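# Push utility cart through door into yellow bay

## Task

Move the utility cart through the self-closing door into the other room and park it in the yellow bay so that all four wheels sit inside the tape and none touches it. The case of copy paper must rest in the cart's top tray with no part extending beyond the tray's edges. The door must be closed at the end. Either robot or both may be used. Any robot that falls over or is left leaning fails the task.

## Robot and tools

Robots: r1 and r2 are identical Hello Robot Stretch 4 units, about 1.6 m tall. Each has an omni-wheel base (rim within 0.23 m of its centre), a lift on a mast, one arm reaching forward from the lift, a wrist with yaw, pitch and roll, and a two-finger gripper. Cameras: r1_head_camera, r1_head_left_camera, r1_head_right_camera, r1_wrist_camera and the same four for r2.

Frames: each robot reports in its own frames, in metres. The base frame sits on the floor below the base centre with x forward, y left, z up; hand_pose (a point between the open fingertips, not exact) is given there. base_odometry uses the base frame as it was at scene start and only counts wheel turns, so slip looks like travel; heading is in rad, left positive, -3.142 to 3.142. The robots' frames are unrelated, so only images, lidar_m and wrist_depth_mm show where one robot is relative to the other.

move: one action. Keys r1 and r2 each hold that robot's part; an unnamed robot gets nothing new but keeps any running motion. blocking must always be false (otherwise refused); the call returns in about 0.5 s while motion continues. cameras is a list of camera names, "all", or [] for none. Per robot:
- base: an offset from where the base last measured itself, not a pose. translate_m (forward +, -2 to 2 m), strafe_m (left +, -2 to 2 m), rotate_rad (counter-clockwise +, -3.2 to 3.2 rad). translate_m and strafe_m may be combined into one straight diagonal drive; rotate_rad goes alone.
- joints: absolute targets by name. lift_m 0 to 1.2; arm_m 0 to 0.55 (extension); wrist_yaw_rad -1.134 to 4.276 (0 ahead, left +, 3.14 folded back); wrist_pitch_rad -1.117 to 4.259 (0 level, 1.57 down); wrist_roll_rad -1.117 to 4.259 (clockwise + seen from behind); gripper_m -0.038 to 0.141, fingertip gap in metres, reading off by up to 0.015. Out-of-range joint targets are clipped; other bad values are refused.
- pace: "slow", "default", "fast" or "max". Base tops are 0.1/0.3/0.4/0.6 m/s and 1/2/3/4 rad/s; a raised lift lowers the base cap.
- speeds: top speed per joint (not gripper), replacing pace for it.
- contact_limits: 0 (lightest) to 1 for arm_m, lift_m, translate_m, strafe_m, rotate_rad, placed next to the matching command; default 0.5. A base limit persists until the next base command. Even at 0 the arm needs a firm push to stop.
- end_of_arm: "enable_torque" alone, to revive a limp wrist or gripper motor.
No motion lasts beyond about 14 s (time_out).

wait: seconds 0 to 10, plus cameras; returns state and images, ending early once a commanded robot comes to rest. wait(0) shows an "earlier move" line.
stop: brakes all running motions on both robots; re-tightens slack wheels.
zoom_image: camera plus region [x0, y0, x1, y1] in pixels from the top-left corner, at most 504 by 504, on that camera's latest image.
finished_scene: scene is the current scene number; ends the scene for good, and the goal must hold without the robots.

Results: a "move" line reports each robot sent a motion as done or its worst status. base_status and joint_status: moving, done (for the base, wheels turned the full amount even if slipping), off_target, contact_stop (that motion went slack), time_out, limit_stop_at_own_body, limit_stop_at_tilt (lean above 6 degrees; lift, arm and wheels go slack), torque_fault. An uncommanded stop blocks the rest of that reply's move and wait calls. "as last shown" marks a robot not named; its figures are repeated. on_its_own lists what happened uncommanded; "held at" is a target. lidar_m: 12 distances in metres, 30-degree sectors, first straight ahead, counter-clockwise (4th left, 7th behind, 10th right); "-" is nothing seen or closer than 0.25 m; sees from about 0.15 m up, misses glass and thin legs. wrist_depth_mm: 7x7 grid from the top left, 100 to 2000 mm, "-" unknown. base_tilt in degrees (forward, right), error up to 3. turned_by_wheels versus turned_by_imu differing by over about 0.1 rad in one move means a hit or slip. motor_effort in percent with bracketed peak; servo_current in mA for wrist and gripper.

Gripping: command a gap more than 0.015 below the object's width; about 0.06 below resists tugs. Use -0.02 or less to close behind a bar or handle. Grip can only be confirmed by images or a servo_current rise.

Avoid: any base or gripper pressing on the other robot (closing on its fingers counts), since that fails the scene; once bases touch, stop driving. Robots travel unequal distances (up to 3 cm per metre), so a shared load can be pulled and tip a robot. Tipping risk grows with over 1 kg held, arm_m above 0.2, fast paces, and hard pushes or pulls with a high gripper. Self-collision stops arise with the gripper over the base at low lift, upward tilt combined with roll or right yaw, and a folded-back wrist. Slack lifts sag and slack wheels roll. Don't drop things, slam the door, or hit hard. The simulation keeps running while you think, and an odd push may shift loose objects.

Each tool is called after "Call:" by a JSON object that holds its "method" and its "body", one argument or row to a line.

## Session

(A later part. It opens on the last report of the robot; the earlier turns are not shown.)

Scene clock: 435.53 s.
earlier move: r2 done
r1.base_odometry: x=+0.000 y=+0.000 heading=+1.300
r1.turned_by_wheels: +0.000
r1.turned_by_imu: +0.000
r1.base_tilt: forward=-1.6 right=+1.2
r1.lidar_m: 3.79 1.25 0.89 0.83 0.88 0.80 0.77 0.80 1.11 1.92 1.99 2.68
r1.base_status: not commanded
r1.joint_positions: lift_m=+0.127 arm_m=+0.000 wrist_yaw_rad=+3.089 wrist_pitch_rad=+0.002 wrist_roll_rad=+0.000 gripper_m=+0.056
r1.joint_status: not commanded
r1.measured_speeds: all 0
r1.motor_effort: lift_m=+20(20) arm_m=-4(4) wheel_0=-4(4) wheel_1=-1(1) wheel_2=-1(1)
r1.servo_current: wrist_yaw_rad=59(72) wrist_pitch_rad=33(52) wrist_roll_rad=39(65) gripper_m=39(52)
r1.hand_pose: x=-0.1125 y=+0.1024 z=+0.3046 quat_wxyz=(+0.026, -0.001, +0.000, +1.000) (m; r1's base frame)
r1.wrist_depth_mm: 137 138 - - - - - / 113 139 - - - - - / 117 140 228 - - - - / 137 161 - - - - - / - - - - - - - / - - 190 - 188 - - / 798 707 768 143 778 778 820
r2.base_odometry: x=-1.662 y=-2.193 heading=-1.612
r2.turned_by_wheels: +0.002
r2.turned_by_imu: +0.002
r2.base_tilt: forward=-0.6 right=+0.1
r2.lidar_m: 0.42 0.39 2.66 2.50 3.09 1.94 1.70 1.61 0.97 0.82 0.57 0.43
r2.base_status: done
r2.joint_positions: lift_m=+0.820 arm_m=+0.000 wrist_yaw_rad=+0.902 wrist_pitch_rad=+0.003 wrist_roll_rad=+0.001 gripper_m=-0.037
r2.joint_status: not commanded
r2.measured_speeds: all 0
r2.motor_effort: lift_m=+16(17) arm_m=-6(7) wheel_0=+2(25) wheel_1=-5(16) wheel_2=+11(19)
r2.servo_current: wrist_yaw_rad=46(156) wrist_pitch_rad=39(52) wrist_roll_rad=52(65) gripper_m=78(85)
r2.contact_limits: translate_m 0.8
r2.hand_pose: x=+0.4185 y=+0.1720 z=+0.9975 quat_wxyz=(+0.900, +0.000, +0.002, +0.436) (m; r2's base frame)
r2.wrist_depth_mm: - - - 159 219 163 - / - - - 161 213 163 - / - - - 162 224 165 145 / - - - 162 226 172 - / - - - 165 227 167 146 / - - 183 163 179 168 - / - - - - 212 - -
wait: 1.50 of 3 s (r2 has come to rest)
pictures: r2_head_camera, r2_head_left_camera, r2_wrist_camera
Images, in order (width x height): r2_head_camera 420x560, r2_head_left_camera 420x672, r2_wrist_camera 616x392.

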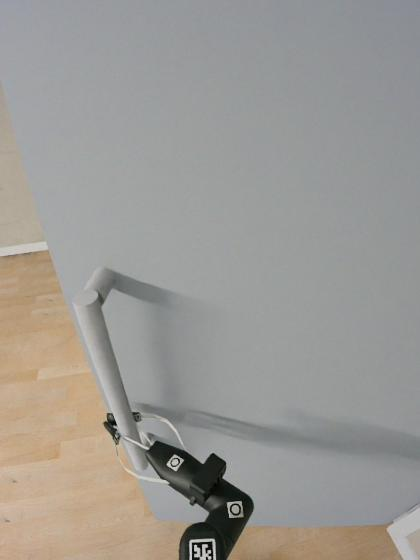

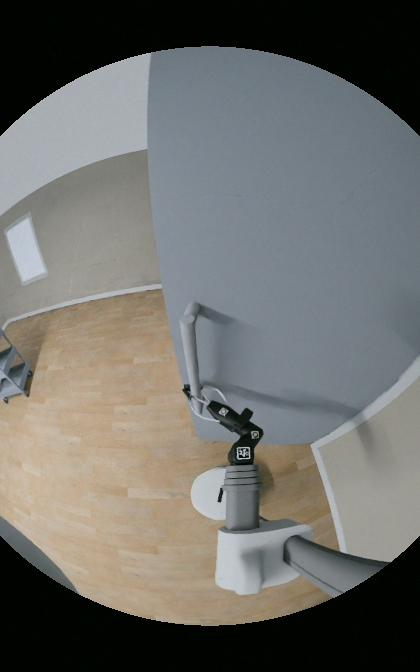

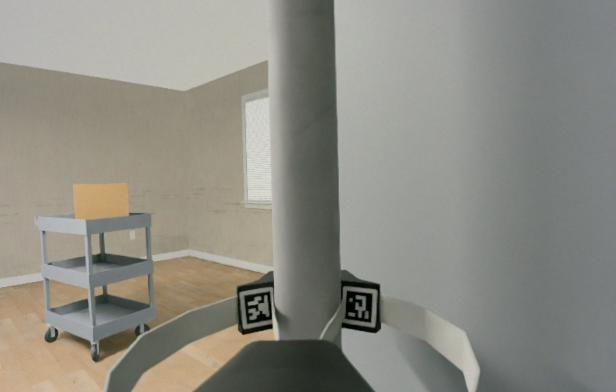

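Call:
{"method": "move", "body": {
  "blocking": false,
  "r1": {"base":{"translate_m":1.69},"joints":{"lift_m":0.3},"pace":"fast"},
  "r2": {"base":{"rotate_rad":0.15},"contact_limits":{"rotate_rad":0.8}},
  "cameras": []
}}

Call:
{"method": "wait", "body": {
  "seconds": 2,
  "cameras": []
}}

Call:
{"method": "move", "body": {
  "blocking": false,
  "r2": {"base":{"translate_m":-0.18,"strafe_m":-0.02},"contact_limits":{"translate_m":0.8}},
  "cameras": []
}}

Call:
{"method": "wait", "body": {
  "seconds": 3,
  "cameras": []
}}

Call:
{"method": "move", "body": {
  "blocking": false,
  "r2": {"base":{"rotate_rad":0.15},"contact_limits":{"rotate_rad":0.8}},
  "cameras": []
}}

Call:
{"method": "wait", "body": {
  "seconds": 2,
  "cameras": []
}}

Call:
{"method": "wait", "body": {
  "seconds": 2,
  "cameras": []
}}

Call:
{"method": "move", "body": {
  "blocking": false,
  "r1": {"base":{"rotate_rad":1.54}},
  "r2": {"base":{"translate_m":-0.18,"strafe_m":-0.02},"contact_limits":{"translate_m":0.8}},
  "cameras": []
}}

Call:
{"method": "wait", "body": {
  "seconds": 3,
  "cameras": []
}}

Call:
{"method": "wait", "body": {
  "seconds": 1,
  "cameras": ["r2_head_left_camera","r2_head_right_camera","r2_wrist_camera","r1_head_camera","r1_head_left_camera"]
}}

Scene clock: 471.63 s.
move: r1 moving; r2 moving
r1.base_odometry: x=+0.013 y=+0.048 heading=+1.300
r1.turned_by_wheels: +0.000
r1.turned_by_imu: +0.000
r1.base_tilt: forward=-1.6 right=+1.3
r1.lidar_m: 3.79 1.27 0.88 0.83 0.88 0.84 0.82 0.88 1.19 1.92 2.00 2.67
r1.base_status: translate_m moving
r1.joint_positions: lift_m=+0.190 arm_m=+0.000 wrist_yaw_rad=+3.089 wrist_pitch_rad=+0.002 wrist_roll_rad=+0.000 gripper_m=+0.056
r1.joint_status: lift_m moving
r1.measured_speeds: translate_m=+0.194 strafe_m=+0.000 rotate_rad=-0.006 lift_m=+0.243 arm_m=+0.000 wrist_yaw_rad=+0.000 wrist_pitch_rad=+0.000 wrist_roll_rad=+0.000
r1.motor_effort: lift_m=+26(28) arm_m=-4(4) wheel_0=+9(9) wheel_1=+6(8) wheel_2=-12(12)
r1.servo_current: wrist_yaw_rad=39(59) wrist_pitch_rad=39(39) wrist_roll_rad=46(72) gripper_m=33(46)
r1.hand_pose: x=-0.1125 y=+0.1024 z=+0.3674 quat_wxyz=(+0.026, -0.001, +0.000, +1.000) (m; r1's base frame)
r1.wrist_depth_mm: - 137 - - - - - / - 138 - - - - - / 110 138 206 - - - - / 125 140 236 - - - - / - - - - - - - / - - 190 - 187 - - / - 152 820 143 866 854 891
r2.base_odometry: x=-1.663 y=-2.193 heading=-1.468
r2.turned_by_wheels: +0.144
r2.turned_by_imu: +0.138
r2.base_tilt: forward=-0.7 right=+0.1
r2.lidar_m: 0.40 0.50 2.51 2.77 2.60 1.82 1.66 1.32 0.89 0.84 0.51 0.42
r2.base_status: rotate_rad moving
r2.joint_positions: lift_m=+0.820 arm_m=+0.000 wrist_yaw_rad=+0.873 wrist_pitch_rad=+0.003 wrist_roll_rad=+0.001 gripper_m=-0.037
r2.joint_status: not commanded
r2.measured_speeds: translate_m=+0.000 strafe_m=-0.002 rotate_rad=+0.120 lift_m=+0.000 arm_m=+0.000 wrist_yaw_rad=-0.022 wrist_pitch_rad=+0.000 wrist_roll_rad=+0.000
r2.motor_effort: lift_m=+17(17) arm_m=-7(7) wheel_0=-22(26) wheel_1=-8(14) wheel_2=-12(12)
r2.servo_current: wrist_yaw_rad=182(182) wrist_pitch_rad=39(46) wrist_roll_rad=39(59) gripper_m=78(85)
r2.contact_limits: rotate_rad 0.8
r2.hand_pose: x=+0.4233 y=+0.1649 z=+0.9975 quat_wxyz=(+0.906, +0.000, +0.002, +0.423) (m; r2's base frame)
r2.wrist_depth_mm: - - - - 205 183 - / - - - - 208 179 156 / - - - - 150 180 - / - - - - 150 181 - / - - - - 151 182 - / - - - 183 159 171 - / - - - - 161 191 -
pictures: none
No camera images: "cameras" was empty.

Scene clock: 471.97 s.
earlier move: r1 moving; r2 done
r1.base_odometry: x=+0.037 y=+0.134 heading=+1.300
r1.turned_by_wheels: +0.000
r1.turned_by_imu: +0.000
r1.base_tilt: forward=-1.6 right=+1.3
r1.lidar_m: 3.77 1.24 0.87 0.85 0.86 0.98 0.90 0.96 1.32 1.92 1.99 2.66
r1.base_status: translate_m moving
r1.joint_positions: lift_m=+0.271 arm_m=+0.000 wrist_yaw_rad=+3.089 wrist_pitch_rad=+0.002 wrist_roll_rad=+0.000 gripper_m=+0.056
r1.joint_status: lift_m moving
r1.measured_speeds: translate_m=+0.327 strafe_m=-0.001 rotate_rad=-0.001 lift_m=+0.178 arm_m=+0.000 wrist_yaw_rad=+0.000 wrist_pitch_rad=+0.000 wrist_roll_rad=+0.000
r1.motor_effort: lift_m=+26(29) arm_m=-4(4) wheel_0=+6(10) wheel_1=+9(9) wheel_2=-12(12)
r1.servo_current: wrist_yaw_rad=52(59) wrist_pitch_rad=46(46) wrist_roll_rad=46(72) gripper_m=46(46)
r1.hand_pose: x=-0.1125 y=+0.1024 z=+0.4482 quat_wxyz=(+0.026, -0.001, +0.000, +1.000) (m; r1's base frame)
r1.wrist_depth_mm: - 137 - - - - - / - 137 - - - - - / 110 138 205 - - - - / 124 139 236 - - - - / - - - - - - - / - - 190 - 187 - - / - 151 182 137 976 131 -
r2.base_odometry: x=-1.663 y=-2.193 heading=-1.465
r2.turned_by_wheels: +0.002
r2.turned_by_imu: +0.001
r2.base_tilt: forward=-0.6 right=+0.1
r2.lidar_m: 0.40 0.50 2.54 2.73 2.60 1.79 1.68 1.32 0.91 0.85 0.51 0.38
r2.base_status: done
r2.joint_positions: lift_m=+0.820 arm_m=+0.000 wrist_yaw_rad=+0.873 wrist_pitch_rad=+0.003 wrist_roll_rad=+0.001 gripper_m=-0.037
r2.joint_status: not commanded
r2.measured_speeds: all 0
r2.motor_effort: lift_m=+17(17) arm_m=-6(7) wheel_0=-25(28) wheel_1=-8(14) wheel_2=-14(14)
r2.servo_current: wrist_yaw_rad=176(189) wrist_pitch_rad=33(46) wrist_roll_rad=46(59) gripper_m=78(85)
r2.contact_limits: rotate_rad 0.8
r2.hand_pose: x=+0.4234 y=+0.1647 z=+0.9975 quat_wxyz=(+0.906, +0.000, +0.002, +0.423) (m; r2's base frame)
r2.wrist_depth_mm: - - - - 199 177 - / - - - - 200 173 - / - - - - 202 176 - / - - - - 204 176 - / - - - - 205 177 154 / - - - 180 149 165 154 / - - - - 209 185 -
wait: 0.33 of 2 s (r2 has come to rest)
pictures: none
No camera images: "cameras" was empty.

Scene clock: 472.47 s.
earlier move: r1 moving
move: r2 moving
r1.base_odometry: x=+0.090 y=+0.322 heading=+1.300
r1.turned_by_wheels: +0.000
r1.turned_by_imu: +0.000
r1.base_tilt: forward=-1.6 right=+1.3
r1.lidar_m: 3.59 1.96 0.90 0.86 0.89 1.18 1.11 1.16 1.58 1.91 2.00 2.70
r1.base_status: translate_m moving
r1.joint_positions: lift_m=+0.300 arm_m=+0.000 wrist_yaw_rad=+3.089 wrist_pitch_rad=+0.002 wrist_roll_rad=+0.000 gripper_m=+0.056
r1.joint_status: lift_m moving
r1.measured_speeds: translate_m=+0.399 strafe_m=+0.000 rotate_rad=+0.005 lift_m=+0.000 arm_m=+0.000 wrist_yaw_rad=+0.000 wrist_pitch_rad=+0.000 wrist_roll_rad=+0.000
r1.motor_effort: lift_m=+23(27) arm_m=-4(4) wheel_0=+4(11) wheel_1=+5(9) wheel_2=-5(13)
r1.servo_current: wrist_yaw_rad=52(65) wrist_pitch_rad=39(46) wrist_roll_rad=46(52) gripper_m=39(46)
r1.hand_pose: x=-0.1125 y=+0.1024 z=+0.4771 quat_wxyz=(+0.026, -0.001, +0.000, +1.000) (m; r1's base frame)
r1.wrist_depth_mm: - 137 - - - - - / - 137 - - - - - / 110 138 205 - - - - / 124 139 237 - - - - / - - - - - - - / - - 190 - 187 - - / - 164 1042 143 1098 1098 -
r2.base_odometry: x=-1.669 y=-2.163 heading=-1.467
r2.turned_by_wheels: -0.002
r2.turned_by_imu: -0.003
r2.base_tilt: forward=-0.6 right=+0.1
r2.lidar_m: 0.38 0.39 2.53 2.82 2.55 1.75 1.64 1.32 0.90 0.84 0.51 0.42
r2.base_status: translate_m moving; strafe_m moving
r2.joint_positions: lift_m=+0.820 arm_m=+0.000 wrist_yaw_rad=+0.873 wrist_pitch_rad=+0.003 wrist_roll_rad=+0.001 gripper_m=-0.037
r2.joint_status: not commanded
r2.measured_speeds: translate_m=-0.124 strafe_m=-0.011 rotate_rad=-0.001 lift_m=+0.000 arm_m=+0.000 wrist_yaw_rad=+0.000 wrist_pitch_rad=+0.000 wrist_roll_rad=+0.000
r2.motor_effort: lift_m=+16(17) arm_m=-6(7) wheel_0=-18(28) wheel_1=-15(15) wheel_2=+9(11)
r2.servo_current: wrist_yaw_rad=176(182) wrist_pitch_rad=46(46) wrist_roll_rad=39(52) gripper_m=72(85)
r2.contact_limits: translate_m 0.8
r2.hand_pose: x=+0.4234 y=+0.1647 z=+0.9975 quat_wxyz=(+0.906, +0.000, +0.002, +0.423) (m; r2's base frame)
r2.wrist_depth_mm: - - - 148 202 174 - / - - - 151 204 169 - / - - - - 206 177 145 / - - - 156 209 173 - / - - - 160 202 173 151 / - - - 180 174 163 152 / - 1983 146 - 204 181 -
pictures: none
No camera images: "cameras" was empty.

Scene clock: 473.97 s.
earlier move: r1 moving; r2 done
r1.base_odometry: x=+0.250 y=+0.900 heading=+1.300
r1.turned_by_wheels: +0.000
r1.turned_by_imu: +0.000
r1.base_tilt: forward=-1.6 right=+1.2
r1.lidar_m: 3.00 1.42 4.17 0.86 0.93 1.23 1.70 1.75 2.03 1.89 1.96 2.64
r1.base_status: translate_m moving
r1.joint_positions: lift_m=+0.300 arm_m=+0.000 wrist_yaw_rad=+3.089 wrist_pitch_rad=+0.002 wrist_roll_rad=+0.000 gripper_m=+0.056
r1.joint_status: all done
r1.measured_speeds: translate_m=+0.401 strafe_m=+0.000 rotate_rad=+0.001 lift_m=+0.000 arm_m=+0.000 wrist_yaw_rad=+0.000 wrist_pitch_rad=+0.000 wrist_roll_rad=+0.000
r1.motor_effort: lift_m=+25(27) arm_m=-4(4) wheel_0=+3(11) wheel_1=+6(9) wheel_2=-6(13)
r1.servo_current: wrist_yaw_rad=52(72) wrist_pitch_rad=39(46) wrist_roll_rad=46(65) gripper_m=33(46)
r1.hand_pose: x=-0.1125 y=+0.1024 z=+0.4771 quat_wxyz=(+0.026, -0.001, +0.000, +1.000) (m; r1's base frame)
r1.wrist_depth_mm: - 137 - - - - - / - 137 - - - - - / 110 138 205 - - - - / 125 139 236 - - - - / - - - - - - - / 1576 1576 192 1576 187 - - / 1255 1118 1118 153 1160 1098 -
r2.base_odometry: x=-1.701 y=-2.016 heading=-1.466
r2.turned_by_wheels: +0.002
r2.turned_by_imu: +0.000
r2.base_tilt: forward=-0.6 right=+0.0
r2.lidar_m: 0.43 0.39 2.57 3.13 2.32 1.61 1.50 1.30 0.91 0.84 0.65 0.45
r2.base_status: done
r2.joint_positions: lift_m=+0.820 arm_m=+0.000 wrist_yaw_rad=+0.885 wrist_pitch_rad=+0.003 wrist_roll_rad=+0.001 gripper_m=-0.037
r2.joint_status: not commanded
r2.measured_speeds: all 0
r2.motor_effort: lift_m=+17(17) arm_m=-7(7) wheel_0=-5(28) wheel_1=-5(16) wheel_2=+5(15)
r2.servo_current: wrist_yaw_rad=85(182) wrist_pitch_rad=39(46) wrist_roll_rad=46(65) gripper_m=72(85)
r2.contact_limits: translate_m 0.8
r2.hand_pose: x=+0.4214 y=+0.1677 z=+0.9975 quat_wxyz=(+0.904, +0.000, +0.002, +0.428) (m; r2's base frame)
r2.wrist_depth_mm: - - - 157 215 176 - / - - - 158 216 173 154 / - - - 160 219 175 - / - - - 160 221 176 - / - - - 161 222 176 - / - - - 162 178 172 - / - - - - 216 163 -
wait: 1.50 of 3 s (r2 has come to rest)
pictures: none
No camera images: "cameras" was empty.

Scene clock: 474.47 s.
earlier move: r1 moving
move: r2 moving
r1.base_odometry: x=+0.304 y=+1.093 heading=+1.300
r1.turned_by_wheels: +0.000
r1.turned_by_imu: +0.000
r1.base_tilt: forward=-1.6 right=+1.3
r1.lidar_m: 2.78 1.31 1.31 0.87 0.90 1.21 1.89 2.00 2.01 1.88 1.94 2.64
r1.base_status: translate_m moving
r1.joint_positions: lift_m=+0.300 arm_m=+0.000 wrist_yaw_rad=+3.089 wrist_pitch_rad=+0.002 wrist_roll_rad=+0.000 gripper_m=+0.056
r1.joint_status: not commanded
r1.measured_speeds: translate_m=+0.400 strafe_m=-0.002 rotate_rad=-0.002 lift_m=+0.000 arm_m=+0.000 wrist_yaw_rad=+0.000 wrist_pitch_rad=+0.000 wrist_roll_rad=+0.000
r1.motor_effort: lift_m=+25(25) arm_m=-4(4) wheel_0=+5(7) wheel_1=+4(5) wheel_2=-6(7)
r1.servo_current: wrist_yaw_rad=59(59) wrist_pitch_rad=26(46) wrist_roll_rad=46(59) gripper_m=33(46)
r1.hand_pose: x=-0.1125 y=+0.1024 z=+0.4771 quat_wxyz=(+0.026, -0.001, +0.000, +1.000) (m; r1's base frame)
r1.wrist_depth_mm: - 137 - - - - - / - 137 - - - - - / 110 138 211 - - - - / 125 139 - - - - - / - - - - - - - / 1576 1576 192 1756 187 1499 - / 1255 1098 1118 154 1182 1160 -
r2.base_odometry: x=-1.702 y=-2.016 heading=-1.322
r2.turned_by_wheels: +0.144
r2.turned_by_imu: +0.121
r2.base_tilt: forward=-0.7 right=+0.1
r2.lidar_m: 0.40 0.53 2.60 4.89 2.06 1.52 1.51 1.16 0.86 0.81 0.56 0.44
r2.base_status: rotate_rad moving
r2.joint_positions: lift_m=+0.820 arm_m=+0.000 wrist_yaw_rad=+0.869 wrist_pitch_rad=+0.003 wrist_roll_rad=+0.001 gripper_m=-0.037
r2.joint_status: not commanded
r2.measured_speeds: translate_m=-0.001 strafe_m=+0.001 rotate_rad=+0.125 lift_m=+0.000 arm_m=+0.000 wrist_yaw_rad=-0.001 wrist_pitch_rad=+0.000 wrist_roll_rad=+0.000
r2.motor_effort: lift_m=+17(17) arm_m=-7(7) wheel_0=-22(26) wheel_1=-11(13) wheel_2=-17(17)
r2.servo_current: wrist_yaw_rad=215(215) wrist_pitch_rad=39(46) wrist_roll_rad=46(52) gripper_m=72(85)
r2.contact_limits: rotate_rad 0.8
r2.hand_pose: x=+0.4240 y=+0.1638 z=+0.9975 quat_wxyz=(+0.907, +0.000, +0.002, +0.421) (m; r2's base frame)
r2.wrist_depth_mm: - - - - 140 179 - / - - - - 141 180 159 / - - - - 142 188 - / - - - - 143 183 - / - - - - 144 185 - / - - - 185 144 169 - / - - - - 144 186 -
pictures: none
No camera images: "cameras" was empty.

Scene clock: 475.03 s.
earlier move: r1 moving; r2 done
r1.base_odometry: x=+0.364 y=+1.311 heading=+1.300
r1.turned_by_wheels: +0.000
r1.turned_by_imu: +0.000
r1.base_tilt: forward=-1.6 right=+1.3
r1.lidar_m: 2.57 1.32 1.15 1.04 0.93 1.25 2.12 2.22 2.01 1.87 1.96 2.63
r1.base_status: translate_m moving
r1.joint_positions: lift_m=+0.300 arm_m=+0.000 wrist_yaw_rad=+3.089 wrist_pitch_rad=+0.002 wrist_roll_rad=+0.000 gripper_m=+0.056
r1.joint_status: not commanded
r1.measured_speeds: translate_m=+0.401 strafe_m=+0.002 rotate_rad=-0.004 lift_m=+0.000 arm_m=+0.000 wrist_yaw_rad=+0.000 wrist_pitch_rad=+0.000 wrist_roll_rad=+0.000
r1.motor_effort: lift_m=+25(25) arm_m=-4(4) wheel_0=+5(7) wheel_1=+5(7) wheel_2=-6(8)
r1.servo_current: wrist_yaw_rad=46(59) wrist_pitch_rad=39(46) wrist_roll_rad=46(59) gripper_m=39(46)
r1.hand_pose: x=-0.1125 y=+0.1024 z=+0.4771 quat_wxyz=(+0.026, -0.001, +0.000, +1.000) (m; r1's base frame)
r1.wrist_depth_mm: - 137 - - - - - / - 138 - - - - - / 110 138 211 - - - - / 124 139 - - - - - / - - - - - - - / 1756 1756 193 1756 187 1576 - / 1229 1098 1118 153 1182 1160 -
r2.base_odometry: x=-1.702 y=-2.017 heading=-1.317
r2.turned_by_wheels: +0.004
r2.turned_by_imu: -0.024
r2.base_tilt: forward=-0.6 right=+0.1
r2.lidar_m: 0.38 0.42 2.62 4.96 2.09 1.58 1.51 1.15 0.83 0.82 0.55 0.42
r2.base_status: done
r2.joint_positions: lift_m=+0.820 arm_m=+0.000 wrist_yaw_rad=+0.869 wrist_pitch_rad=+0.003 wrist_roll_rad=+0.001 gripper_m=-0.037
r2.joint_status: not commanded
r2.measured_speeds: all 0
r2.motor_effort: lift_m=+17(17) arm_m=-7(7) wheel_0=-12(26) wheel_1=-4(13) wheel_2=-3(18)
r2.servo_current: wrist_yaw_rad=221(221) wrist_pitch_rad=46(46) wrist_roll_rad=39(59) gripper_m=78(85)
r2.contact_limits: rotate_rad 0.8
r2.hand_pose: x=+0.4240 y=+0.1638 z=+0.9975 quat_wxyz=(+0.907, +0.000, +0.002, +0.421) (m; r2's base frame)
r2.wrist_depth_mm: - - - 148 201 174 - / - - - 150 203 172 - / - - - - 198 178 - / - - - 154 200 175 - / - - - 156 200 175 154 / - - - 157 172 165 154 / - - - - 211 176 -
wait: 0.57 of 2 s (r2 has come to rest)
pictures: none
No camera images: "cameras" was empty.

Scene clock: 476.67 s.
earlier move: r1 done
r1.base_odometry: x=+0.452 y=+1.628 heading=+1.300
r1.turned_by_wheels: +0.000
r1.turned_by_imu: +0.001
r1.base_tilt: forward=-1.6 right=+1.3
r1.lidar_m: 2.23 1.32 0.97 1.96 1.08 1.24 2.43 2.57 2.00 1.87 1.94 2.38
r1.base_status: done
r1.joint_positions: lift_m=+0.300 arm_m=+0.000 wrist_yaw_rad=+3.089 wrist_pitch_rad=+0.002 wrist_roll_rad=+0.000 gripper_m=+0.056
r1.joint_status: not commanded
r1.measured_speeds: all 0
r1.motor_effort: lift_m=+25(25) arm_m=-4(4) wheel_0=+2(7) wheel_1=+0(7) wheel_2=+1(8)
r1.servo_current: wrist_yaw_rad=59(72) wrist_pitch_rad=39(46) wrist_roll_rad=59(65) gripper_m=39(52)
r1.hand_pose: x=-0.1125 y=+0.1024 z=+0.4771 quat_wxyz=(+0.026, -0.001, +0.000, +1.000) (m; r1's base frame)
r1.wrist_depth_mm: 136 138 - - - - - / 113 139 - - - - - / 118 140 273 - - - - / 137 162 - - - - - / - - - - - - - / 1708 1808 194 1756 187 - - / 1255 1098 1118 153 1160 1098 -
r2.base_odometry: x=-1.702 y=-2.017 heading=-1.317
r2.turned_by_wheels: +0.000
r2.turned_by_imu: +0.000
r2.base_tilt: forward=-0.6 right=+0.1
r2.lidar_m: 0.39 0.42 2.59 4.99 2.12 1.55 1.51 1.16 0.82 0.82 0.56 0.44
r2.base_status: done
r2.joint_positions: lift_m=+0.820 arm_m=+0.000 wrist_yaw_rad=+0.869 wrist_pitch_rad=+0.003 wrist_roll_rad=+0.001 gripper_m=-0.037
r2.joint_status: not commanded
r2.measured_speeds: all 0
r2.on_its_own: wrist_yaw_rad is at rest, and its servo_current (215 mA) is outside its rest range (0 to 104 mA)
r2.motor_effort: lift_m=+17(17) arm_m=-7(7) wheel_0=-13(26) wheel_1=-4(13) wheel_2=-3(18)
r2.servo_current: wrist_yaw_rad=215(228) wrist_pitch_rad=39(46) wrist_roll_rad=46(65) gripper_m=72(85)
r2.contact_limits: rotate_rad 0.8
r2.hand_pose: x=+0.4240 y=+0.1638 z=+0.9975 quat_wxyz=(+0.907, +0.000, +0.002, +0.421) (m; r2's base frame)
r2.wrist_depth_mm: - - - 149 201 174 - / - - - 152 204 171 - / - - - - 199 178 - / - - - 155 207 175 - / - - - 157 202 175 154 / - - - 160 172 165 155 / - - - - 211 177 -
wait: 1.63 of 2 s (r1 has come to rest)
pictures: none
No camera images: "cameras" was empty.

Scene clock: 477.17 s.
move: r1 moving; r2 moving
r1.base_odometry: x=+0.452 y=+1.628 heading=+1.551
r1.turned_by_wheels: +0.252
r1.turned_by_imu: +0.252
r1.base_tilt: forward=-1.6 right=+1.3
r1.lidar_m: 1.95 1.07 0.98 1.20 1.07 1.72 2.47 2.25 1.90 1.87 2.14 2.22
r1.base_status: rotate_rad moving
r1.joint_positions: lift_m=+0.300 arm_m=+0.000 wrist_yaw_rad=+3.089 wrist_pitch_rad=+0.002 wrist_roll_rad=+0.000 gripper_m=+0.056
r1.joint_status: not commanded
r1.measured_speeds: translate_m=-0.001 strafe_m=+0.001 rotate_rad=+0.973 lift_m=+0.000 arm_m=+0.000 wrist_yaw_rad=+0.000 wrist_pitch_rad=+0.000 wrist_roll_rad=+0.000
r1.motor_effort: lift_m=+25(25) arm_m=-4(4) wheel_0=-6(8) wheel_1=-8(8) wheel_2=-7(7)
r1.servo_current: wrist_yaw_rad=59(59) wrist_pitch_rad=46(46) wrist_roll_rad=52(59) gripper_m=39(46)
r1.hand_pose: x=-0.1125 y=+0.1024 z=+0.4771 quat_wxyz=(+0.026, -0.001, +0.000, +1.000) (m; r1's base frame)
r1.wrist_depth_mm: 136 139 - - - - - / 113 139 - - - - - / 118 139 273 - - - - / 137 162 - - - - - / - - - - - - - / 1756 1756 193 1756 187 1708 1397 / 1205 1025 1060 154 1182 1138 1138
r2.base_odometry: x=-1.713 y=-1.987 heading=-1.319
r2.turned_by_wheels: -0.002
r2.turned_by_imu: -0.002
r2.base_tilt: forward=-0.7 right=+0.1
r2.lidar_m: 0.39 0.39 2.63 4.98 2.05 1.55 1.49 1.11 0.85 0.81 0.57 0.43
r2.base_status: translate_m moving; strafe_m moving
r2.joint_positions: lift_m=+0.820 arm_m=+0.000 wrist_yaw_rad=+0.869 wrist_pitch_rad=+0.003 wrist_roll_rad=+0.001 gripper_m=-0.037
r2.joint_status: not commanded
r2.measured_speeds: translate_m=-0.123 strafe_m=-0.010 rotate_rad=+0.000 lift_m=+0.000 arm_m=+0.000 wrist_yaw_rad=+0.000 wrist_pitch_rad=+0.000 wrist_roll_rad=+0.000
r2.motor_effort: lift_m=+17(17) arm_m=-7(7) wheel_0=-16(22) wheel_1=-15(15) wheel_2=+10(12)
r2.servo_current: wrist_yaw_rad=215(221) wrist_pitch_rad=46(46) wrist_roll_rad=52(52) gripper_m=72(78)
r2.contact_limits: translate_m 0.8
r2.hand_pose: x=+0.4240 y=+0.1638 z=+0.9975 quat_wxyz=(+0.907, +0.000, +0.002, +0.421) (m; r2's base frame)
r2.wrist_depth_mm: - - - 151 202 177 - / - - - 153 204 174 - / - - - 154 206 175 - / - - - 156 201 176 - / - - - 206 203 177 157 / - - - 160 174 167 - / - - - - 211 184 -
pictures: none
No camera images: "cameras" was empty.

Scene clock: 478.67 s.
earlier move: r1 moving; r2 done
r1.base_odometry: x=+0.452 y=+1.628 heading=+2.840
r1.turned_by_wheels: +1.288
r1.turned_by_imu: +1.295
r1.base_tilt: forward=-1.6 right=+1.3
r1.lidar_m: 4.21 1.09 1.22 2.45 2.50 1.99 1.87 1.95 2.39 2.25 1.43 0.97
r1.base_status: rotate_rad moving
r1.joint_positions: lift_m=+0.300 arm_m=+0.000 wrist_yaw_rad=+3.089 wrist_pitch_rad=+0.002 wrist_roll_rad=+0.000 gripper_m=+0.056
r1.joint_status: not commanded
r1.measured_speeds: all 0
r1.motor_effort: lift_m=+25(25) arm_m=-4(4) wheel_0=-2(9) wheel_1=+0(9) wheel_2=+0(8)
r1.servo_current: wrist_yaw_rad=59(65) wrist_pitch_rad=26(52) wrist_roll_rad=59(59) gripper_m=39(52)
r1.hand_pose: x=-0.1125 y=+0.1024 z=+0.4771 quat_wxyz=(+0.026, -0.001, +0.000, +1.000) (m; r1's base frame)
r1.wrist_depth_mm: 136 138 - - - - - / 113 139 - - - - - / 118 140 266 - - - - / 137 162 - - - - - / - - - - - - - / 1537 1618 191 1756 187 1863 1661 / 1255 1098 1098 143 1182 1160 1138
r2.base_odometry: x=-1.766 y=-1.848 heading=-1.318
r2.turned_by_wheels: +0.000
r2.turned_by_imu: -0.001
r2.base_tilt: forward=-0.6 right=+0.1
r2.lidar_m: 0.40 0.37 2.70 4.73 1.88 1.39 1.33 1.13 0.84 0.81 0.69 0.49
r2.base_status: done
r2.joint_positions: lift_m=+0.820 arm_m=+0.000 wrist_yaw_rad=+0.875 wrist_pitch_rad=+0.003 wrist_roll_rad=+0.001 gripper_m=-0.037
r2.joint_status: not commanded
r2.measured_speeds: all 0
r2.on_its_own: wrist_yaw_rad is at rest, and its servo_current (163 mA) is outside its rest range (0 to 104 mA)
r2.motor_effort: lift_m=+17(17) arm_m=-7(7) wheel_0=-10(22) wheel_1=-7(17) wheel_2=+3(17)
r2.servo_current: wrist_yaw_rad=163(221) wrist_pitch_rad=39(52) wrist_roll_rad=39(59) gripper_m=78(85)
r2.contact_limits: translate_m 0.8
r2.hand_pose: x=+0.4231 y=+0.1653 z=+0.9975 quat_wxyz=(+0.906, +0.000, +0.002, +0.424) (m; r2's base frame)
r2.wrist_depth_mm: - - - 156 210 177 - / - - - 156 211 179 - / - - - 157 211 185 - / - - - 158 208 178 161 / - - - 165 216 182 - / - - 182 161 177 175 165 / - - - - 219 179 -
wait: 1.50 of 3 s (r2 has come to rest)
pictures: none
No camera images: "cameras" was empty.

Scene clock: 478.73 s.
earlier move: r1 done
r1.base_odometry: x=+0.452 y=+1.628 heading=+2.840
r1.turned_by_wheels: +0.000
r1.turned_by_imu: +0.000
r1.base_tilt: forward=-1.6 right=+1.3
r1.lidar_m: 4.22 1.08 1.22 2.45 2.51 1.98 1.87 1.96 2.41 2.22 1.39 0.98
r1.base_status: done
r1.joint_positions: lift_m=+0.300 arm_m=+0.000 wrist_yaw_rad=+3.089 wrist_pitch_rad=+0.002 wrist_roll_rad=+0.000 gripper_m=+0.056
r1.joint_status: not commanded
r1.measured_speeds: all 0
r1.motor_effort: lift_m=+25(25) arm_m=-4(4) wheel_0=-3(9) wheel_1=+0(9) wheel_2=+0(8)
r1.servo_current: wrist_yaw_rad=39(65) wrist_pitch_rad=46(52) wrist_roll_rad=39(59) gripper_m=39(52)
r1.hand_pose: x=-0.1125 y=+0.1024 z=+0.4771 quat_wxyz=(+0.026, -0.001, +0.000, +1.000) (m; r1's base frame)
r1.wrist_depth_mm: 136 138 - - - - - / 113 140 - - - - - / 118 140 268 - - - - / 137 162 - - - - - / - - - - - - - / 1576 1618 191 1708 189 1808 1708 / 1205 1098 1138 143 1182 1138 1138
r2.base_odometry: x=-1.766 y=-1.848 heading=-1.318
r2.turned_by_wheels: +0.000
r2.turned_by_imu: +0.000
r2.base_tilt: forward=-0.7 right=+0.1
r2.lidar_m: 0.42 0.39 2.70 4.71 1.89 1.40 1.33 1.12 0.82 0.79 0.70 0.50
r2.base_status: done
r2.joint_positions: lift_m=+0.820 arm_m=+0.000 wrist_yaw_rad=+0.875 wrist_pitch_rad=+0.003 wrist_roll_rad=+0.001 gripper_m=-0.037
r2.joint_status: not commanded
r2.measured_speeds: all 0
r2.on_its_own: wrist_yaw_rad is at rest, and its servo_current (156 mA) is outside its rest range (0 to 104 mA)
r2.motor_effort: lift_m=+17(17) arm_m=-7(7) wheel_0=-9(22) wheel_1=-7(17) wheel_2=+3(17)
r2.servo_current: wrist_yaw_rad=156(221) wrist_pitch_rad=39(52) wrist_roll_rad=52(59) gripper_m=85(85)
r2.contact_limits: translate_m 0.8
r2.hand_pose: x=+0.4231 y=+0.1653 z=+0.9975 quat_wxyz=(+0.906, +0.000, +0.002, +0.424) (m; r2's base frame)
r2.wrist_depth_mm: - - - 156 210 177 - / - - - 156 211 179 - / - - - 157 212 185 - / - - - 158 209 177 161 / - - - 165 216 182 - / - - 182 161 177 175 165 / - - - - 218 179 -
wait: 0.07 of 1 s (r1 has come to rest)
pictures: r1_head_camera, r1_head_left_camera, r2_head_left_camera, r2_head_right_camera, r2_wrist_camera
Images, in order (width x height): r1_head_camera 420x560, r1_head_left_camera 420x672, r2_head_left_camera 420x672, r2_head_right_camera 420x672, r2_wrist_camera 616x392.

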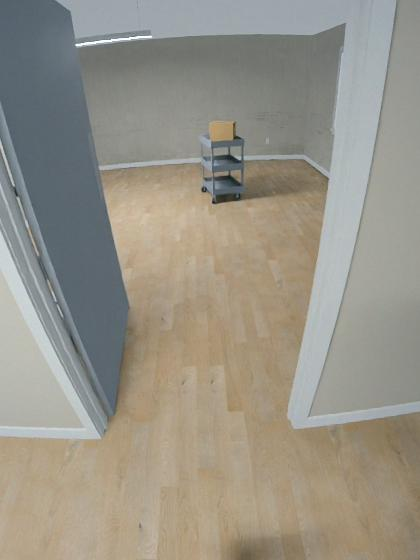

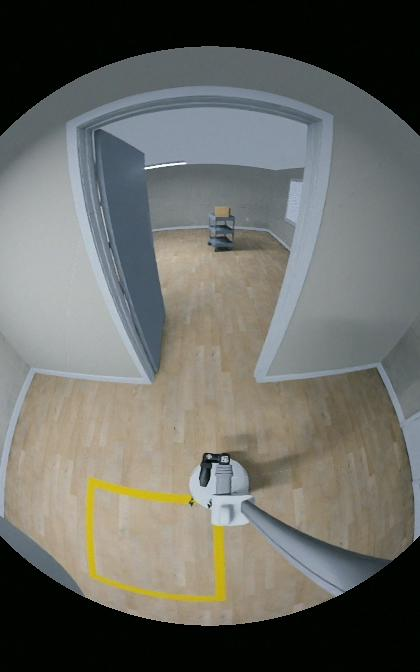

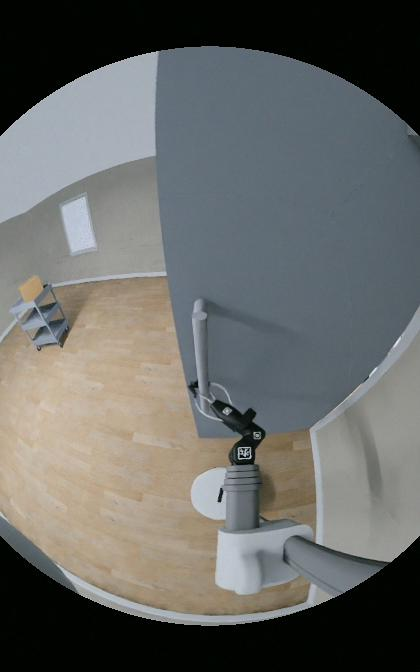

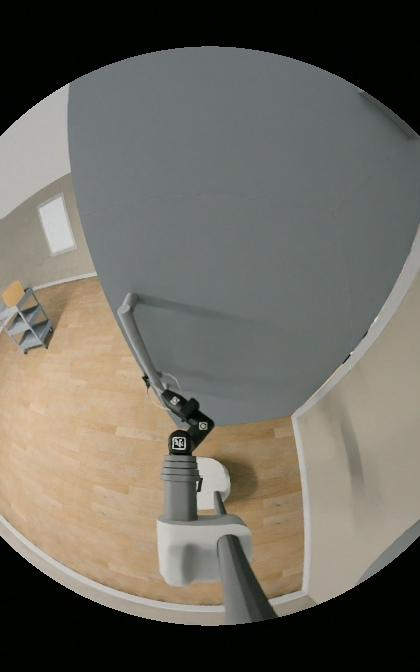

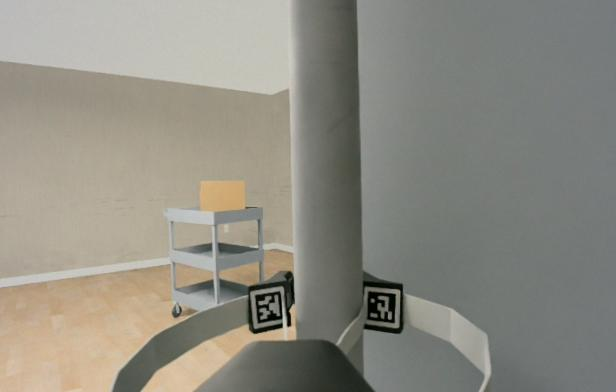

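Call:
{"method": "move", "body": {
  "blocking": false,
  "r2": {"base":{"translate_m":-0.13,"strafe_m":-0.02},"contact_limits":{"translate_m":0.8}},
  "cameras": []
}}

Call:
{"method": "wait", "body": {
  "seconds": 3,
  "cameras": ["r1_head_camera"]
}}

Call:
{"method": "move", "body": {
  "blocking": false,
  "r1": {"base":{"translate_m":2.0}},
  "cameras": []
}}

Call:
{"method": "wait", "body": {
  "seconds": 10,
  "cameras": ["r1_head_camera","r1_head_left_camera"]
}}

Scene clock: 493.83 s.
move: r2 moving
r1: as last shown
r1.lidar_m: 4.25 1.06 1.20 2.45 2.51 2.02 1.88 1.95 2.41 2.25 1.40 0.97
r1.motor_effort: lift_m=+25(25) arm_m=-4(4) wheel_0=-2(3) wheel_1=-1(1) wheel_2=+0(0)
r1.servo_current: wrist_yaw_rad=39(59) wrist_pitch_rad=39(52) wrist_roll_rad=59(65) gripper_m=39(52)
r1.wrist_depth_mm: 136 139 - - - - - / 113 139 - - - - - / 118 140 267 - - - - / 137 161 - - - - - / - - - - - - - / 1618 1618 192 1756 187 1921 1661 / 1255 1078 1098 143 1182 1138 1118
r2.base_odometry: x=-1.778 y=-1.819 heading=-1.319
r2.turned_by_wheels: -0.001
r2.turned_by_imu: +0.000
r2.base_tilt: forward=-0.6 right=+0.1
r2.lidar_m: 0.40 0.39 2.73 4.67 1.85 1.37 1.28 1.09 0.83 0.77 0.73 0.49
r2.base_status: translate_m moving; strafe_m moving
r2.joint_positions: lift_m=+0.820 arm_m=+0.000 wrist_yaw_rad=+0.876 wrist_pitch_rad=+0.003 wrist_roll_rad=+0.001 gripper_m=-0.037
r2.joint_status: not commanded
r2.measured_speeds: translate_m=-0.122 strafe_m=-0.019 rotate_rad=+0.002 lift_m=+0.000 arm_m=+0.000 wrist_yaw_rad=+0.006 wrist_pitch_rad=+0.000 wrist_roll_rad=+0.000
r2.motor_effort: lift_m=+17(17) arm_m=-7(7) wheel_0=-10(15) wheel_1=-13(14) wheel_2=+15(15)
r2.servo_current: wrist_yaw_rad=143(163) wrist_pitch_rad=39(46) wrist_roll_rad=46(59) gripper_m=72(78)
r2.contact_limits: translate_m 0.8
r2.hand_pose: x=+0.4230 y=+0.1655 z=+0.9975 quat_wxyz=(+0.906, +0.000, +0.002, +0.424) (m; r2's base frame)
r2.wrist_depth_mm: - - - 156 215 179 - / - - - 156 211 180 - / - - - 157 208 186 161 / - - - 158 209 183 163 / - - - 166 216 184 167 / - - - 161 177 177 167 / - - - - 220 186 -
pictures: none
No camera images: "cameras" was empty.

Scene clock: 495.60 s.
earlier move: r2 done
r1.base_odometry: x=+0.452 y=+1.628 heading=+2.840
r1.turned_by_wheels: +0.000
r1.turned_by_imu: +0.000
r1.base_tilt: forward=-1.6 right=+1.3
r1.lidar_m: 4.22 1.09 1.22 2.46 2.49 2.01 1.88 1.94 2.40 2.25 1.38 0.98
r1.base_status: not commanded
r1.joint_positions: lift_m=+0.300 arm_m=+0.000 wrist_yaw_rad=+3.089 wrist_pitch_rad=+0.002 wrist_roll_rad=+0.000 gripper_m=+0.056
r1.joint_status: not commanded
r1.measured_speeds: all 0
r1.motor_effort: lift_m=+25(25) arm_m=-4(4) wheel_0=-3(3) wheel_1=+0(1) wheel_2=+0(1)
r1.servo_current: wrist_yaw_rad=39(72) wrist_pitch_rad=46(52) wrist_roll_rad=52(65) gripper_m=52(52)
r1.hand_pose: x=-0.1125 y=+0.1024 z=+0.4771 quat_wxyz=(+0.026, -0.001, +0.000, +1.000) (m; r1's base frame)
r1.wrist_depth_mm: 136 138 - - - - - / 113 139 - - - - - / 117 139 267 - - - - / 137 162 - - - - - / - - - - - - - / 1576 1576 193 1756 187 1921 1708 / 1255 1118 1118 143 1138 1160 1138
r2.base_odometry: x=-1.817 y=-1.727 heading=-1.319
r2.turned_by_wheels: +0.001
r2.turned_by_imu: -0.077
r2.base_tilt: forward=-0.6 right=+0.1
r2.lidar_m: 0.46 0.41 2.75 5.01 1.89 1.29 1.22 1.25 0.86 0.78 0.80 0.55
r2.base_status: done
r2.joint_positions: lift_m=+0.820 arm_m=+0.001 wrist_yaw_rad=+0.886 wrist_pitch_rad=+0.003 wrist_roll_rad=+0.001 gripper_m=-0.037
r2.joint_status: not commanded
r2.measured_speeds: all 0
r2.motor_effort: lift_m=+17(17) arm_m=-12(13) wheel_0=-2(15) wheel_1=-10(27) wheel_2=+12(22)
r2.servo_current: wrist_yaw_rad=78(163) wrist_pitch_rad=39(52) wrist_roll_rad=52(59) gripper_m=72(85)
r2.contact_limits: translate_m 0.8
r2.hand_pose: x=+0.4216 y=+0.1680 z=+0.9975 quat_wxyz=(+0.904, +0.000, +0.002, +0.428) (m; r2's base frame)
r2.wrist_depth_mm: - - - 164 220 190 172 / - - - 165 221 191 173 / - - - 164 220 193 174 / - - - 164 220 198 - / - - - 165 226 195 177 / - - - 167 177 188 177 / - - - - 224 184 177
wait: 1.77 of 3 s (r2 has come to rest)
pictures: r1_head_camera
Images, in order (width x height): r1_head_camera 420x560.

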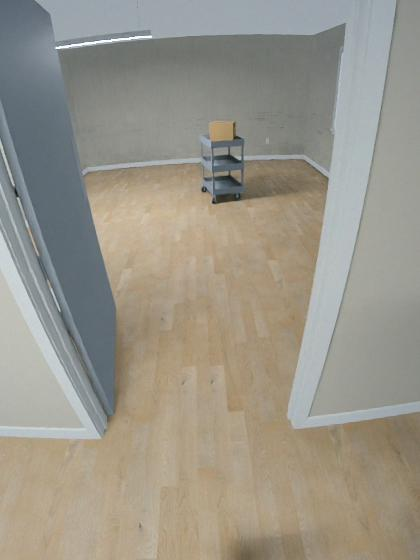

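Scene clock: 496.10 s.
move: r1 moving
r1.base_odometry: x=+0.423 y=+1.638 heading=+2.840
r1.turned_by_wheels: +0.000
r1.turned_by_imu: +0.000
r1.base_tilt: forward=-1.6 right=+1.3
r1.lidar_m: 4.20 1.05 1.17 2.45 2.52 2.02 1.89 2.00 2.39 2.25 1.36 0.96
r1.base_status: translate_m moving
r1.joint_positions: lift_m=+0.300 arm_m=+0.000 wrist_yaw_rad=+3.089 wrist_pitch_rad=+0.002 wrist_roll_rad=+0.000 gripper_m=+0.056
r1.joint_status: not commanded
r1.measured_speeds: translate_m=+0.121 strafe_m=+0.000 rotate_rad=+0.005 lift_m=+0.000 arm_m=+0.000 wrist_yaw_rad=+0.000 wrist_pitch_rad=+0.000 wrist_roll_rad=+0.000
r1.motor_effort: lift_m=+25(25) arm_m=-4(4) wheel_0=+5(7) wheel_1=+5(8) wheel_2=-8(10)
r1.servo_current: wrist_yaw_rad=46(59) wrist_pitch_rad=39(46) wrist_roll_rad=46(52) gripper_m=46(52)
r1.hand_pose: x=-0.1125 y=+0.1024 z=+0.4771 quat_wxyz=(+0.026, -0.001, +0.000, +1.000) (m; r1's base frame)
r1.wrist_depth_mm: 136 139 - - - - - / 113 139 - - - - - / 117 140 273 - - - - / 137 161 - - - - - / - - - - - - - / 1537 1618 192 1756 188 1921 1618 / 1281 1098 1078 143 1138 1138 1138
r2: as last shown
r2.turned_by_wheels: +0.000
r2.turned_by_imu: +0.000
r2.lidar_m: 0.40 0.39 2.74 5.01 1.85 1.30 1.23 1.23 0.86 0.79 0.84 0.56
r2.motor_effort: lift_m=+17(17) arm_m=-12(13) wheel_0=-3(3) wheel_1=-10(10) wheel_2=+11(12)
r2.servo_current: wrist_yaw_rad=85(91) wrist_pitch_rad=39(46) wrist_roll_rad=46(59) gripper_m=72(78)
r2.contact_limits: translate_m 0.8
r2.wrist_depth_mm: - - - 164 220 194 172 / - - - 165 222 191 174 / - - - 164 220 193 174 / - - - 165 220 198 - / - - - 165 226 195 177 / - - - 166 176 188 177 / - - - - 224 196 178
pictures: none
No camera images: "cameras" was empty.

Scene clock: 503.77 s.
earlier move: r1 done
r1.base_odometry: x=-1.457 y=+2.223 heading=+2.840
r1.turned_by_wheels: +0.000
r1.turned_by_imu: +0.000
r1.base_tilt: forward=-1.6 right=+1.3
r1.lidar_m: 2.22 3.98 2.75 0.80 0.83 0.97 4.09 0.94 1.26 2.12 2.18 2.84
r1.base_status: done
r1.joint_positions: lift_m=+0.300 arm_m=+0.000 wrist_yaw_rad=+3.089 wrist_pitch_rad=+0.002 wrist_roll_rad=+0.000 gripper_m=+0.056
r1.joint_status: not commanded
r1.measured_speeds: all 0
r1.motor_effort: lift_m=+25(25) arm_m=-4(4) wheel_0=+2(8) wheel_1=+1(8) wheel_2=+0(10)
r1.servo_current: wrist_yaw_rad=46(72) wrist_pitch_rad=39(52) wrist_roll_rad=52(72) gripper_m=46(52)
r1.hand_pose: x=-0.1125 y=+0.1024 z=+0.4771 quat_wxyz=(+0.026, -0.001, +0.000, +1.000) (m; r1's base frame)
r1.wrist_depth_mm: 137 139 - - - - - / 113 139 - - - - - / 118 139 272 - - - - / 137 162 - - - - - / - - - - - - - / - 1576 194 1756 187 - - / - 976 1138 153 1182 131 -
r2.base_odometry: x=-1.817 y=-1.727 heading=-1.319
r2.turned_by_wheels: +0.000
r2.turned_by_imu: +0.001
r2.base_tilt: forward=-0.6 right=+0.1
r2.lidar_m: 0.44 0.40 2.77 4.99 1.84 1.30 1.21 1.23 0.86 0.78 0.83 0.54
r2.base_status: not commanded
r2.joint_positions: lift_m=+0.820 arm_m=+0.001 wrist_yaw_rad=+0.886 wrist_pitch_rad=+0.003 wrist_roll_rad=+0.001 gripper_m=-0.037
r2.joint_status: not commanded
r2.measured_speeds: all 0
r2.motor_effort: lift_m=+17(17) arm_m=-12(13) wheel_0=-3(3) wheel_1=-10(10) wheel_2=+12(12)
r2.servo_current: wrist_yaw_rad=85(98) wrist_pitch_rad=39(52) wrist_roll_rad=46(59) gripper_m=72(85)
r2.contact_limits: translate_m 0.8
r2.hand_pose: x=+0.4216 y=+0.1680 z=+0.9975 quat_wxyz=(+0.904, +0.000, +0.002, +0.428) (m; r2's base frame)
r2.wrist_depth_mm: - - - 163 220 190 173 / - - - 166 222 190 173 / - - - 164 220 193 175 / - - - 165 220 197 - / - - - 166 227 195 177 / - - - 167 177 187 176 / - - - - 224 184 177
wait: 7.67 of 10 s (r1 has come to rest)
pictures: r1_head_camera, r1_head_left_camera
Images, in order (width x height): r1_head_camera 420x560, r1_head_left_camera 420x672.

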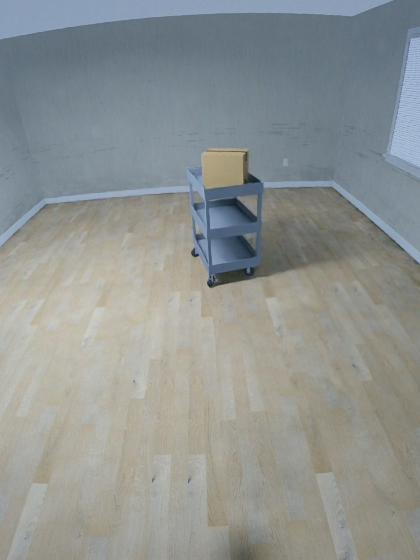

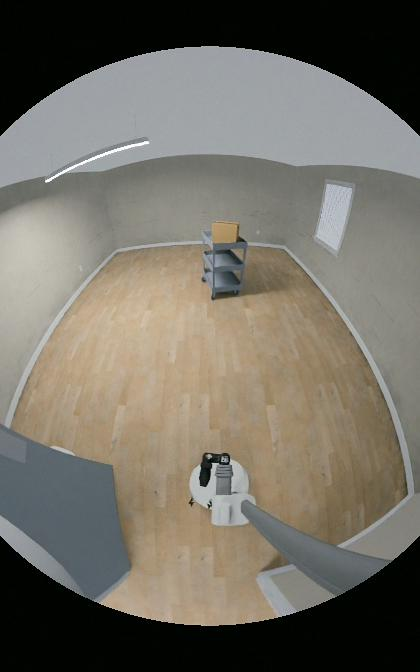

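Call:
{"method": "move", "body": {
  "blocking": false,
  "r1": {"base":{"translate_m":1.5,"strafe_m":0.75},"joints":{"lift_m":0.7},"pace":"fast"},
  "cameras": []
}}

Call:
{"method": "wait", "body": {
  "seconds": 10,
  "cameras": ["r1_head_right_camera"]
}}

Call:
{"method": "move", "body": {
  "blocking": false,
  "r1": {"base":{"translate_m":2.0},"pace":"fast"},
  "cameras": []
}}

Call:
{"method": "wait", "body": {
  "seconds": 10,
  "cameras": ["r1_head_right_camera"]
}}

Scene clock: 512.03 s.
move: r1 moving
r1.base_odometry: x=-1.513 y=+2.214 heading=+2.840
r1.turned_by_wheels: +0.000
r1.turned_by_imu: +0.000
r1.base_tilt: forward=-1.6 right=+1.3
r1.lidar_m: 2.18 3.90 2.72 0.81 0.81 0.96 4.16 1.02 1.34 2.14 2.17 2.90
r1.base_status: translate_m moving; strafe_m moving
r1.joint_positions: lift_m=+0.363 arm_m=+0.000 wrist_yaw_rad=+3.089 wrist_pitch_rad=+0.002 wrist_roll_rad=+0.000 gripper_m=+0.056
r1.joint_status: lift_m moving
r1.measured_speeds: translate_m=+0.196 strafe_m=+0.098 rotate_rad=-0.001 lift_m=+0.244 arm_m=+0.000 wrist_yaw_rad=+0.000 wrist_pitch_rad=+0.000 wrist_roll_rad=+0.000
r1.motor_effort: lift_m=+26(28) arm_m=-4(4) wheel_0=+3(6) wheel_1=+11(12) wheel_2=-10(13)
r1.servo_current: wrist_yaw_rad=39(59) wrist_pitch_rad=39(52) wrist_roll_rad=52(65) gripper_m=46(46)
r1.hand_pose: x=-0.1125 y=+0.1024 z=+0.5403 quat_wxyz=(+0.026, -0.001, +0.000, +1.000) (m; r1's base frame)
r1.wrist_depth_mm: - 137 - - - - - / - 138 - - - - - / 110 138 210 - - - - / 124 139 - - - - - / - - - - - - - / - 1708 193 1921 187 - - / - 151 1229 153 1281 - -
r2: as last shown
r2.turned_by_imu: +0.000
r2.base_tilt: forward=-0.6 right=+0.0
r2.lidar_m: 0.43 0.43 2.78 5.00 1.87 1.31 1.22 1.22 0.85 0.79 0.83 0.56
r2.motor_effort: lift_m=+17(17) arm_m=-12(13) wheel_0=-2(3) wheel_1=-10(10) wheel_2=+12(12)
r2.servo_current: wrist_yaw_rad=91(91) wrist_pitch_rad=46(46) wrist_roll_rad=46(52) gripper_m=78(78)
r2.contact_limits: translate_m 0.8
r2.wrist_depth_mm: - - - 163 220 190 173 / - - - 165 222 191 173 / - - - 164 220 193 174 / - - - 165 220 198 - / - - - 165 226 194 177 / - - - 166 177 188 177 / - - - - 224 184 177
pictures: none
No camera images: "cameras" was empty.

Scene clock: 516.93 s.
earlier move: r1 done
r1.base_odometry: x=-3.112 y=+1.952 heading=+2.840
r1.turned_by_wheels: +0.000
r1.turned_by_imu: +0.006
r1.base_tilt: forward=-1.6 right=+1.3
r1.lidar_m: 3.32 2.95 2.06 1.93 2.01 1.56 1.46 2.62 2.94 2.79 1.16 0.94
r1.base_status: done
r1.joint_positions: lift_m=+0.700 arm_m=+0.000 wrist_yaw_rad=+3.089 wrist_pitch_rad=+0.002 wrist_roll_rad=+0.000 gripper_m=+0.056
r1.joint_status: all done
r1.measured_speeds: all 0
r1.motor_effort: lift_m=+24(28) arm_m=-4(4) wheel_0=+3(6) wheel_1=-1(13) wheel_2=+1(13)
r1.servo_current: wrist_yaw_rad=65(72) wrist_pitch_rad=46(52) wrist_roll_rad=52(65) gripper_m=39(46)
r1.hand_pose: x=-0.1125 y=+0.1024 z=+0.8772 quat_wxyz=(+0.026, -0.001, +0.000, +1.000) (m; r1's base frame)
r1.wrist_depth_mm: 136 138 - - - - - / 113 139 - - - - - / 117 140 271 - - - - / 137 161 - 1808 - - - / - - - - - - - / - - 193 - 187 - - / - 1863 1983 143 1661 1983 -
r2.base_odometry: x=-1.817 y=-1.727 heading=-1.319
r2.turned_by_wheels: +0.000
r2.turned_by_imu: +0.001
r2.base_tilt: forward=-0.6 right=+0.0
r2.lidar_m: 0.46 0.41 1.59 1.72 1.88 1.30 1.21 1.20 0.85 0.81 0.83 0.56
r2.base_status: not commanded
r2.joint_positions: lift_m=+0.820 arm_m=+0.001 wrist_yaw_rad=+0.886 wrist_pitch_rad=+0.003 wrist_roll_rad=+0.001 gripper_m=-0.037
r2.joint_status: not commanded
r2.measured_speeds: all 0
r2.motor_effort: lift_m=+16(17) arm_m=-12(13) wheel_0=-3(3) wheel_1=-10(10) wheel_2=+12(12)
r2.servo_current: wrist_yaw_rad=85(98) wrist_pitch_rad=33(52) wrist_roll_rad=46(65) gripper_m=85(85)
r2.contact_limits: translate_m 0.8
r2.hand_pose: x=+0.4216 y=+0.1680 z=+0.9975 quat_wxyz=(+0.904, +0.000, +0.002, +0.428) (m; r2's base frame)
r2.wrist_depth_mm: - - - 163 220 190 172 / - - - 164 221 190 173 / - - - 164 219 193 174 / - - - 165 221 198 - / - - - 166 227 195 176 / - - - 166 177 188 177 / - - - - 223 185 178
wait: 4.90 of 10 s (r1 has come to rest)
pictures: r1_head_right_camera
Images, in order (width x height): r1_head_right_camera 420x672.

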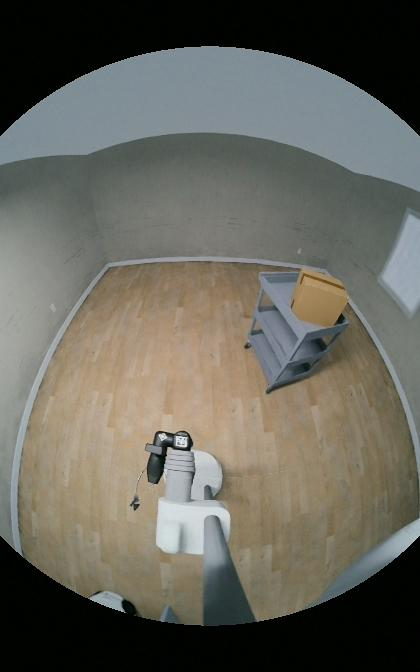

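Scene clock: 517.43 s.
move: r1 moving
r1.base_odometry: x=-3.157 y=+1.966 heading=+2.840
r1.turned_by_wheels: +0.000
r1.turned_by_imu: +0.000
r1.base_tilt: forward=-1.6 right=+1.3
r1.lidar_m: 3.27 2.98 2.06 1.95 1.98 1.63 1.52 2.69 2.98 2.77 1.01 0.92
r1.base_status: translate_m moving
r1.joint_positions: lift_m=+0.700 arm_m=+0.000 wrist_yaw_rad=+3.089 wrist_pitch_rad=+0.002 wrist_roll_rad=+0.000 gripper_m=+0.056
r1.joint_status: not commanded
r1.measured_speeds: translate_m=+0.181 strafe_m=-0.001 rotate_rad=-0.004 lift_m=+0.000 arm_m=+0.000 wrist_yaw_rad=+0.000 wrist_pitch_rad=+0.000 wrist_roll_rad=+0.000
r1.motor_effort: lift_m=+24(24) arm_m=-4(4) wheel_0=+7(9) wheel_1=+5(9) wheel_2=-11(11)
r1.servo_current: wrist_yaw_rad=46(65) wrist_pitch_rad=39(46) wrist_roll_rad=59(59) gripper_m=39(46)
r1.hand_pose: x=-0.1125 y=+0.1024 z=+0.8772 quat_wxyz=(+0.026, -0.001, +0.000, +1.000) (m; r1's base frame)
r1.wrist_depth_mm: - 137 - - - - - / - 138 - - - - - / 111 138 211 1708 - - - / 128 141 - - - - - / - - - - - - - / - - 195 - 187 - - / - 1921 1921 143 1708 1921 -
r2: as last shown
r2.turned_by_imu: +0.000
r2.base_tilt: forward=-0.7 right=+0.1
r2.lidar_m: 0.42 0.40 1.62 1.76 1.87 1.32 1.22 1.21 0.84 0.80 0.83 0.53
r2.motor_effort: lift_m=+17(17) arm_m=-12(13) wheel_0=-3(3) wheel_1=-10(10) wheel_2=+12(12)
r2.servo_current: wrist_yaw_rad=85(85) wrist_pitch_rad=46(46) wrist_roll_rad=46(59) gripper_m=72(85)
r2.contact_limits: translate_m 0.8
r2.wrist_depth_mm: - - - 163 220 190 173 / - - - 165 222 191 173 / - - - 165 220 193 175 / - - - 165 220 198 - / - - - 166 227 195 176 / - - - 167 177 187 177 / - 1708 - - 224 184 178
pictures: none
No camera images: "cameras" was empty.

Scene clock: 523.37 s.
earlier move: r1 done
r1.base_odometry: x=-5.022 y=+2.545 heading=+2.840
r1.turned_by_wheels: +0.000
r1.turned_by_imu: +0.000
r1.base_tilt: forward=-1.6 right=+1.3
r1.lidar_m: 1.33 1.38 1.83 2.07 2.11 2.77 3.52 0.72 0.77 2.64 2.06 1.43
r1.base_status: done
r1.joint_positions: lift_m=+0.700 arm_m=+0.000 wrist_yaw_rad=+3.089 wrist_pitch_rad=+0.002 wrist_roll_rad=+0.000 gripper_m=+0.056
r1.joint_status: not commanded
r1.measured_speeds: all 0
r1.motor_effort: lift_m=+24(25) arm_m=-4(4) wheel_0=+1(9) wheel_1=+0(9) wheel_2=+2(12)
r1.servo_current: wrist_yaw_rad=46(72) wrist_pitch_rad=39(52) wrist_roll_rad=33(72) gripper_m=39(52)
r1.hand_pose: x=-0.1125 y=+0.1024 z=+0.8772 quat_wxyz=(+0.026, -0.001, +0.000, +1.000) (m; r1's base frame)
r1.wrist_depth_mm: 136 139 - - - - - / 113 139 - - - - - / 118 140 272 - - - - / 137 162 - - - - - / - - - - - - - / - - 193 - 187 - - / 1921 1863 1863 153 - 1921 -
r2.base_odometry: x=-1.817 y=-1.727 heading=-1.319
r2.turned_by_wheels: +0.000
r2.turned_by_imu: +0.001
r2.base_tilt: forward=-0.5 right=+0.0
r2.lidar_m: 0.37 0.41 2.79 3.53 1.85 1.32 1.21 1.19 0.87 0.80 0.85 0.54
r2.base_status: not commanded
r2.joint_positions: lift_m=+0.820 arm_m=+0.001 wrist_yaw_rad=+0.886 wrist_pitch_rad=+0.003 wrist_roll_rad=+0.001 gripper_m=-0.037
r2.joint_status: not commanded
r2.measured_speeds: all 0
r2.motor_effort: lift_m=+17(17) arm_m=-12(13) wheel_0=-3(3) wheel_1=-10(10) wheel_2=+11(12)
r2.servo_current: wrist_yaw_rad=78(91) wrist_pitch_rad=39(52) wrist_roll_rad=39(59) gripper_m=65(85)
r2.contact_limits: translate_m 0.8
r2.hand_pose: x=+0.4216 y=+0.1680 z=+0.9975 quat_wxyz=(+0.904, +0.000, +0.002, +0.428) (m; r2's base frame)
r2.wrist_depth_mm: - - - 163 220 191 173 / - - - 165 222 191 174 / - - - 165 220 193 174 / - - - 165 220 198 - / - - - 165 226 195 177 / - - - 166 177 188 177 / - - - - 224 184 177
wait: 5.93 of 10 s (r1 has come to rest)
pictures: r1_head_right_camera
Images, in order (width x height): r1_head_right_camera 420x672.

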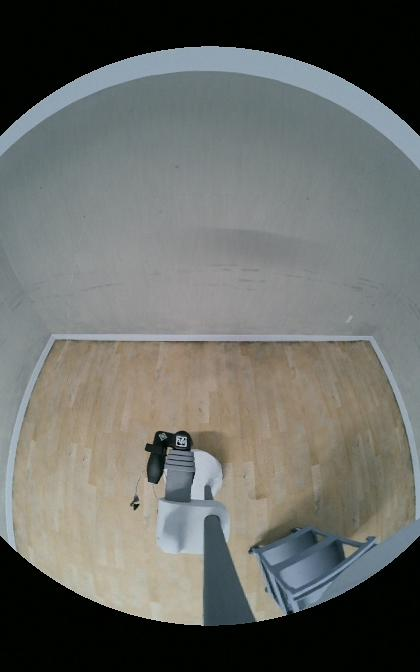

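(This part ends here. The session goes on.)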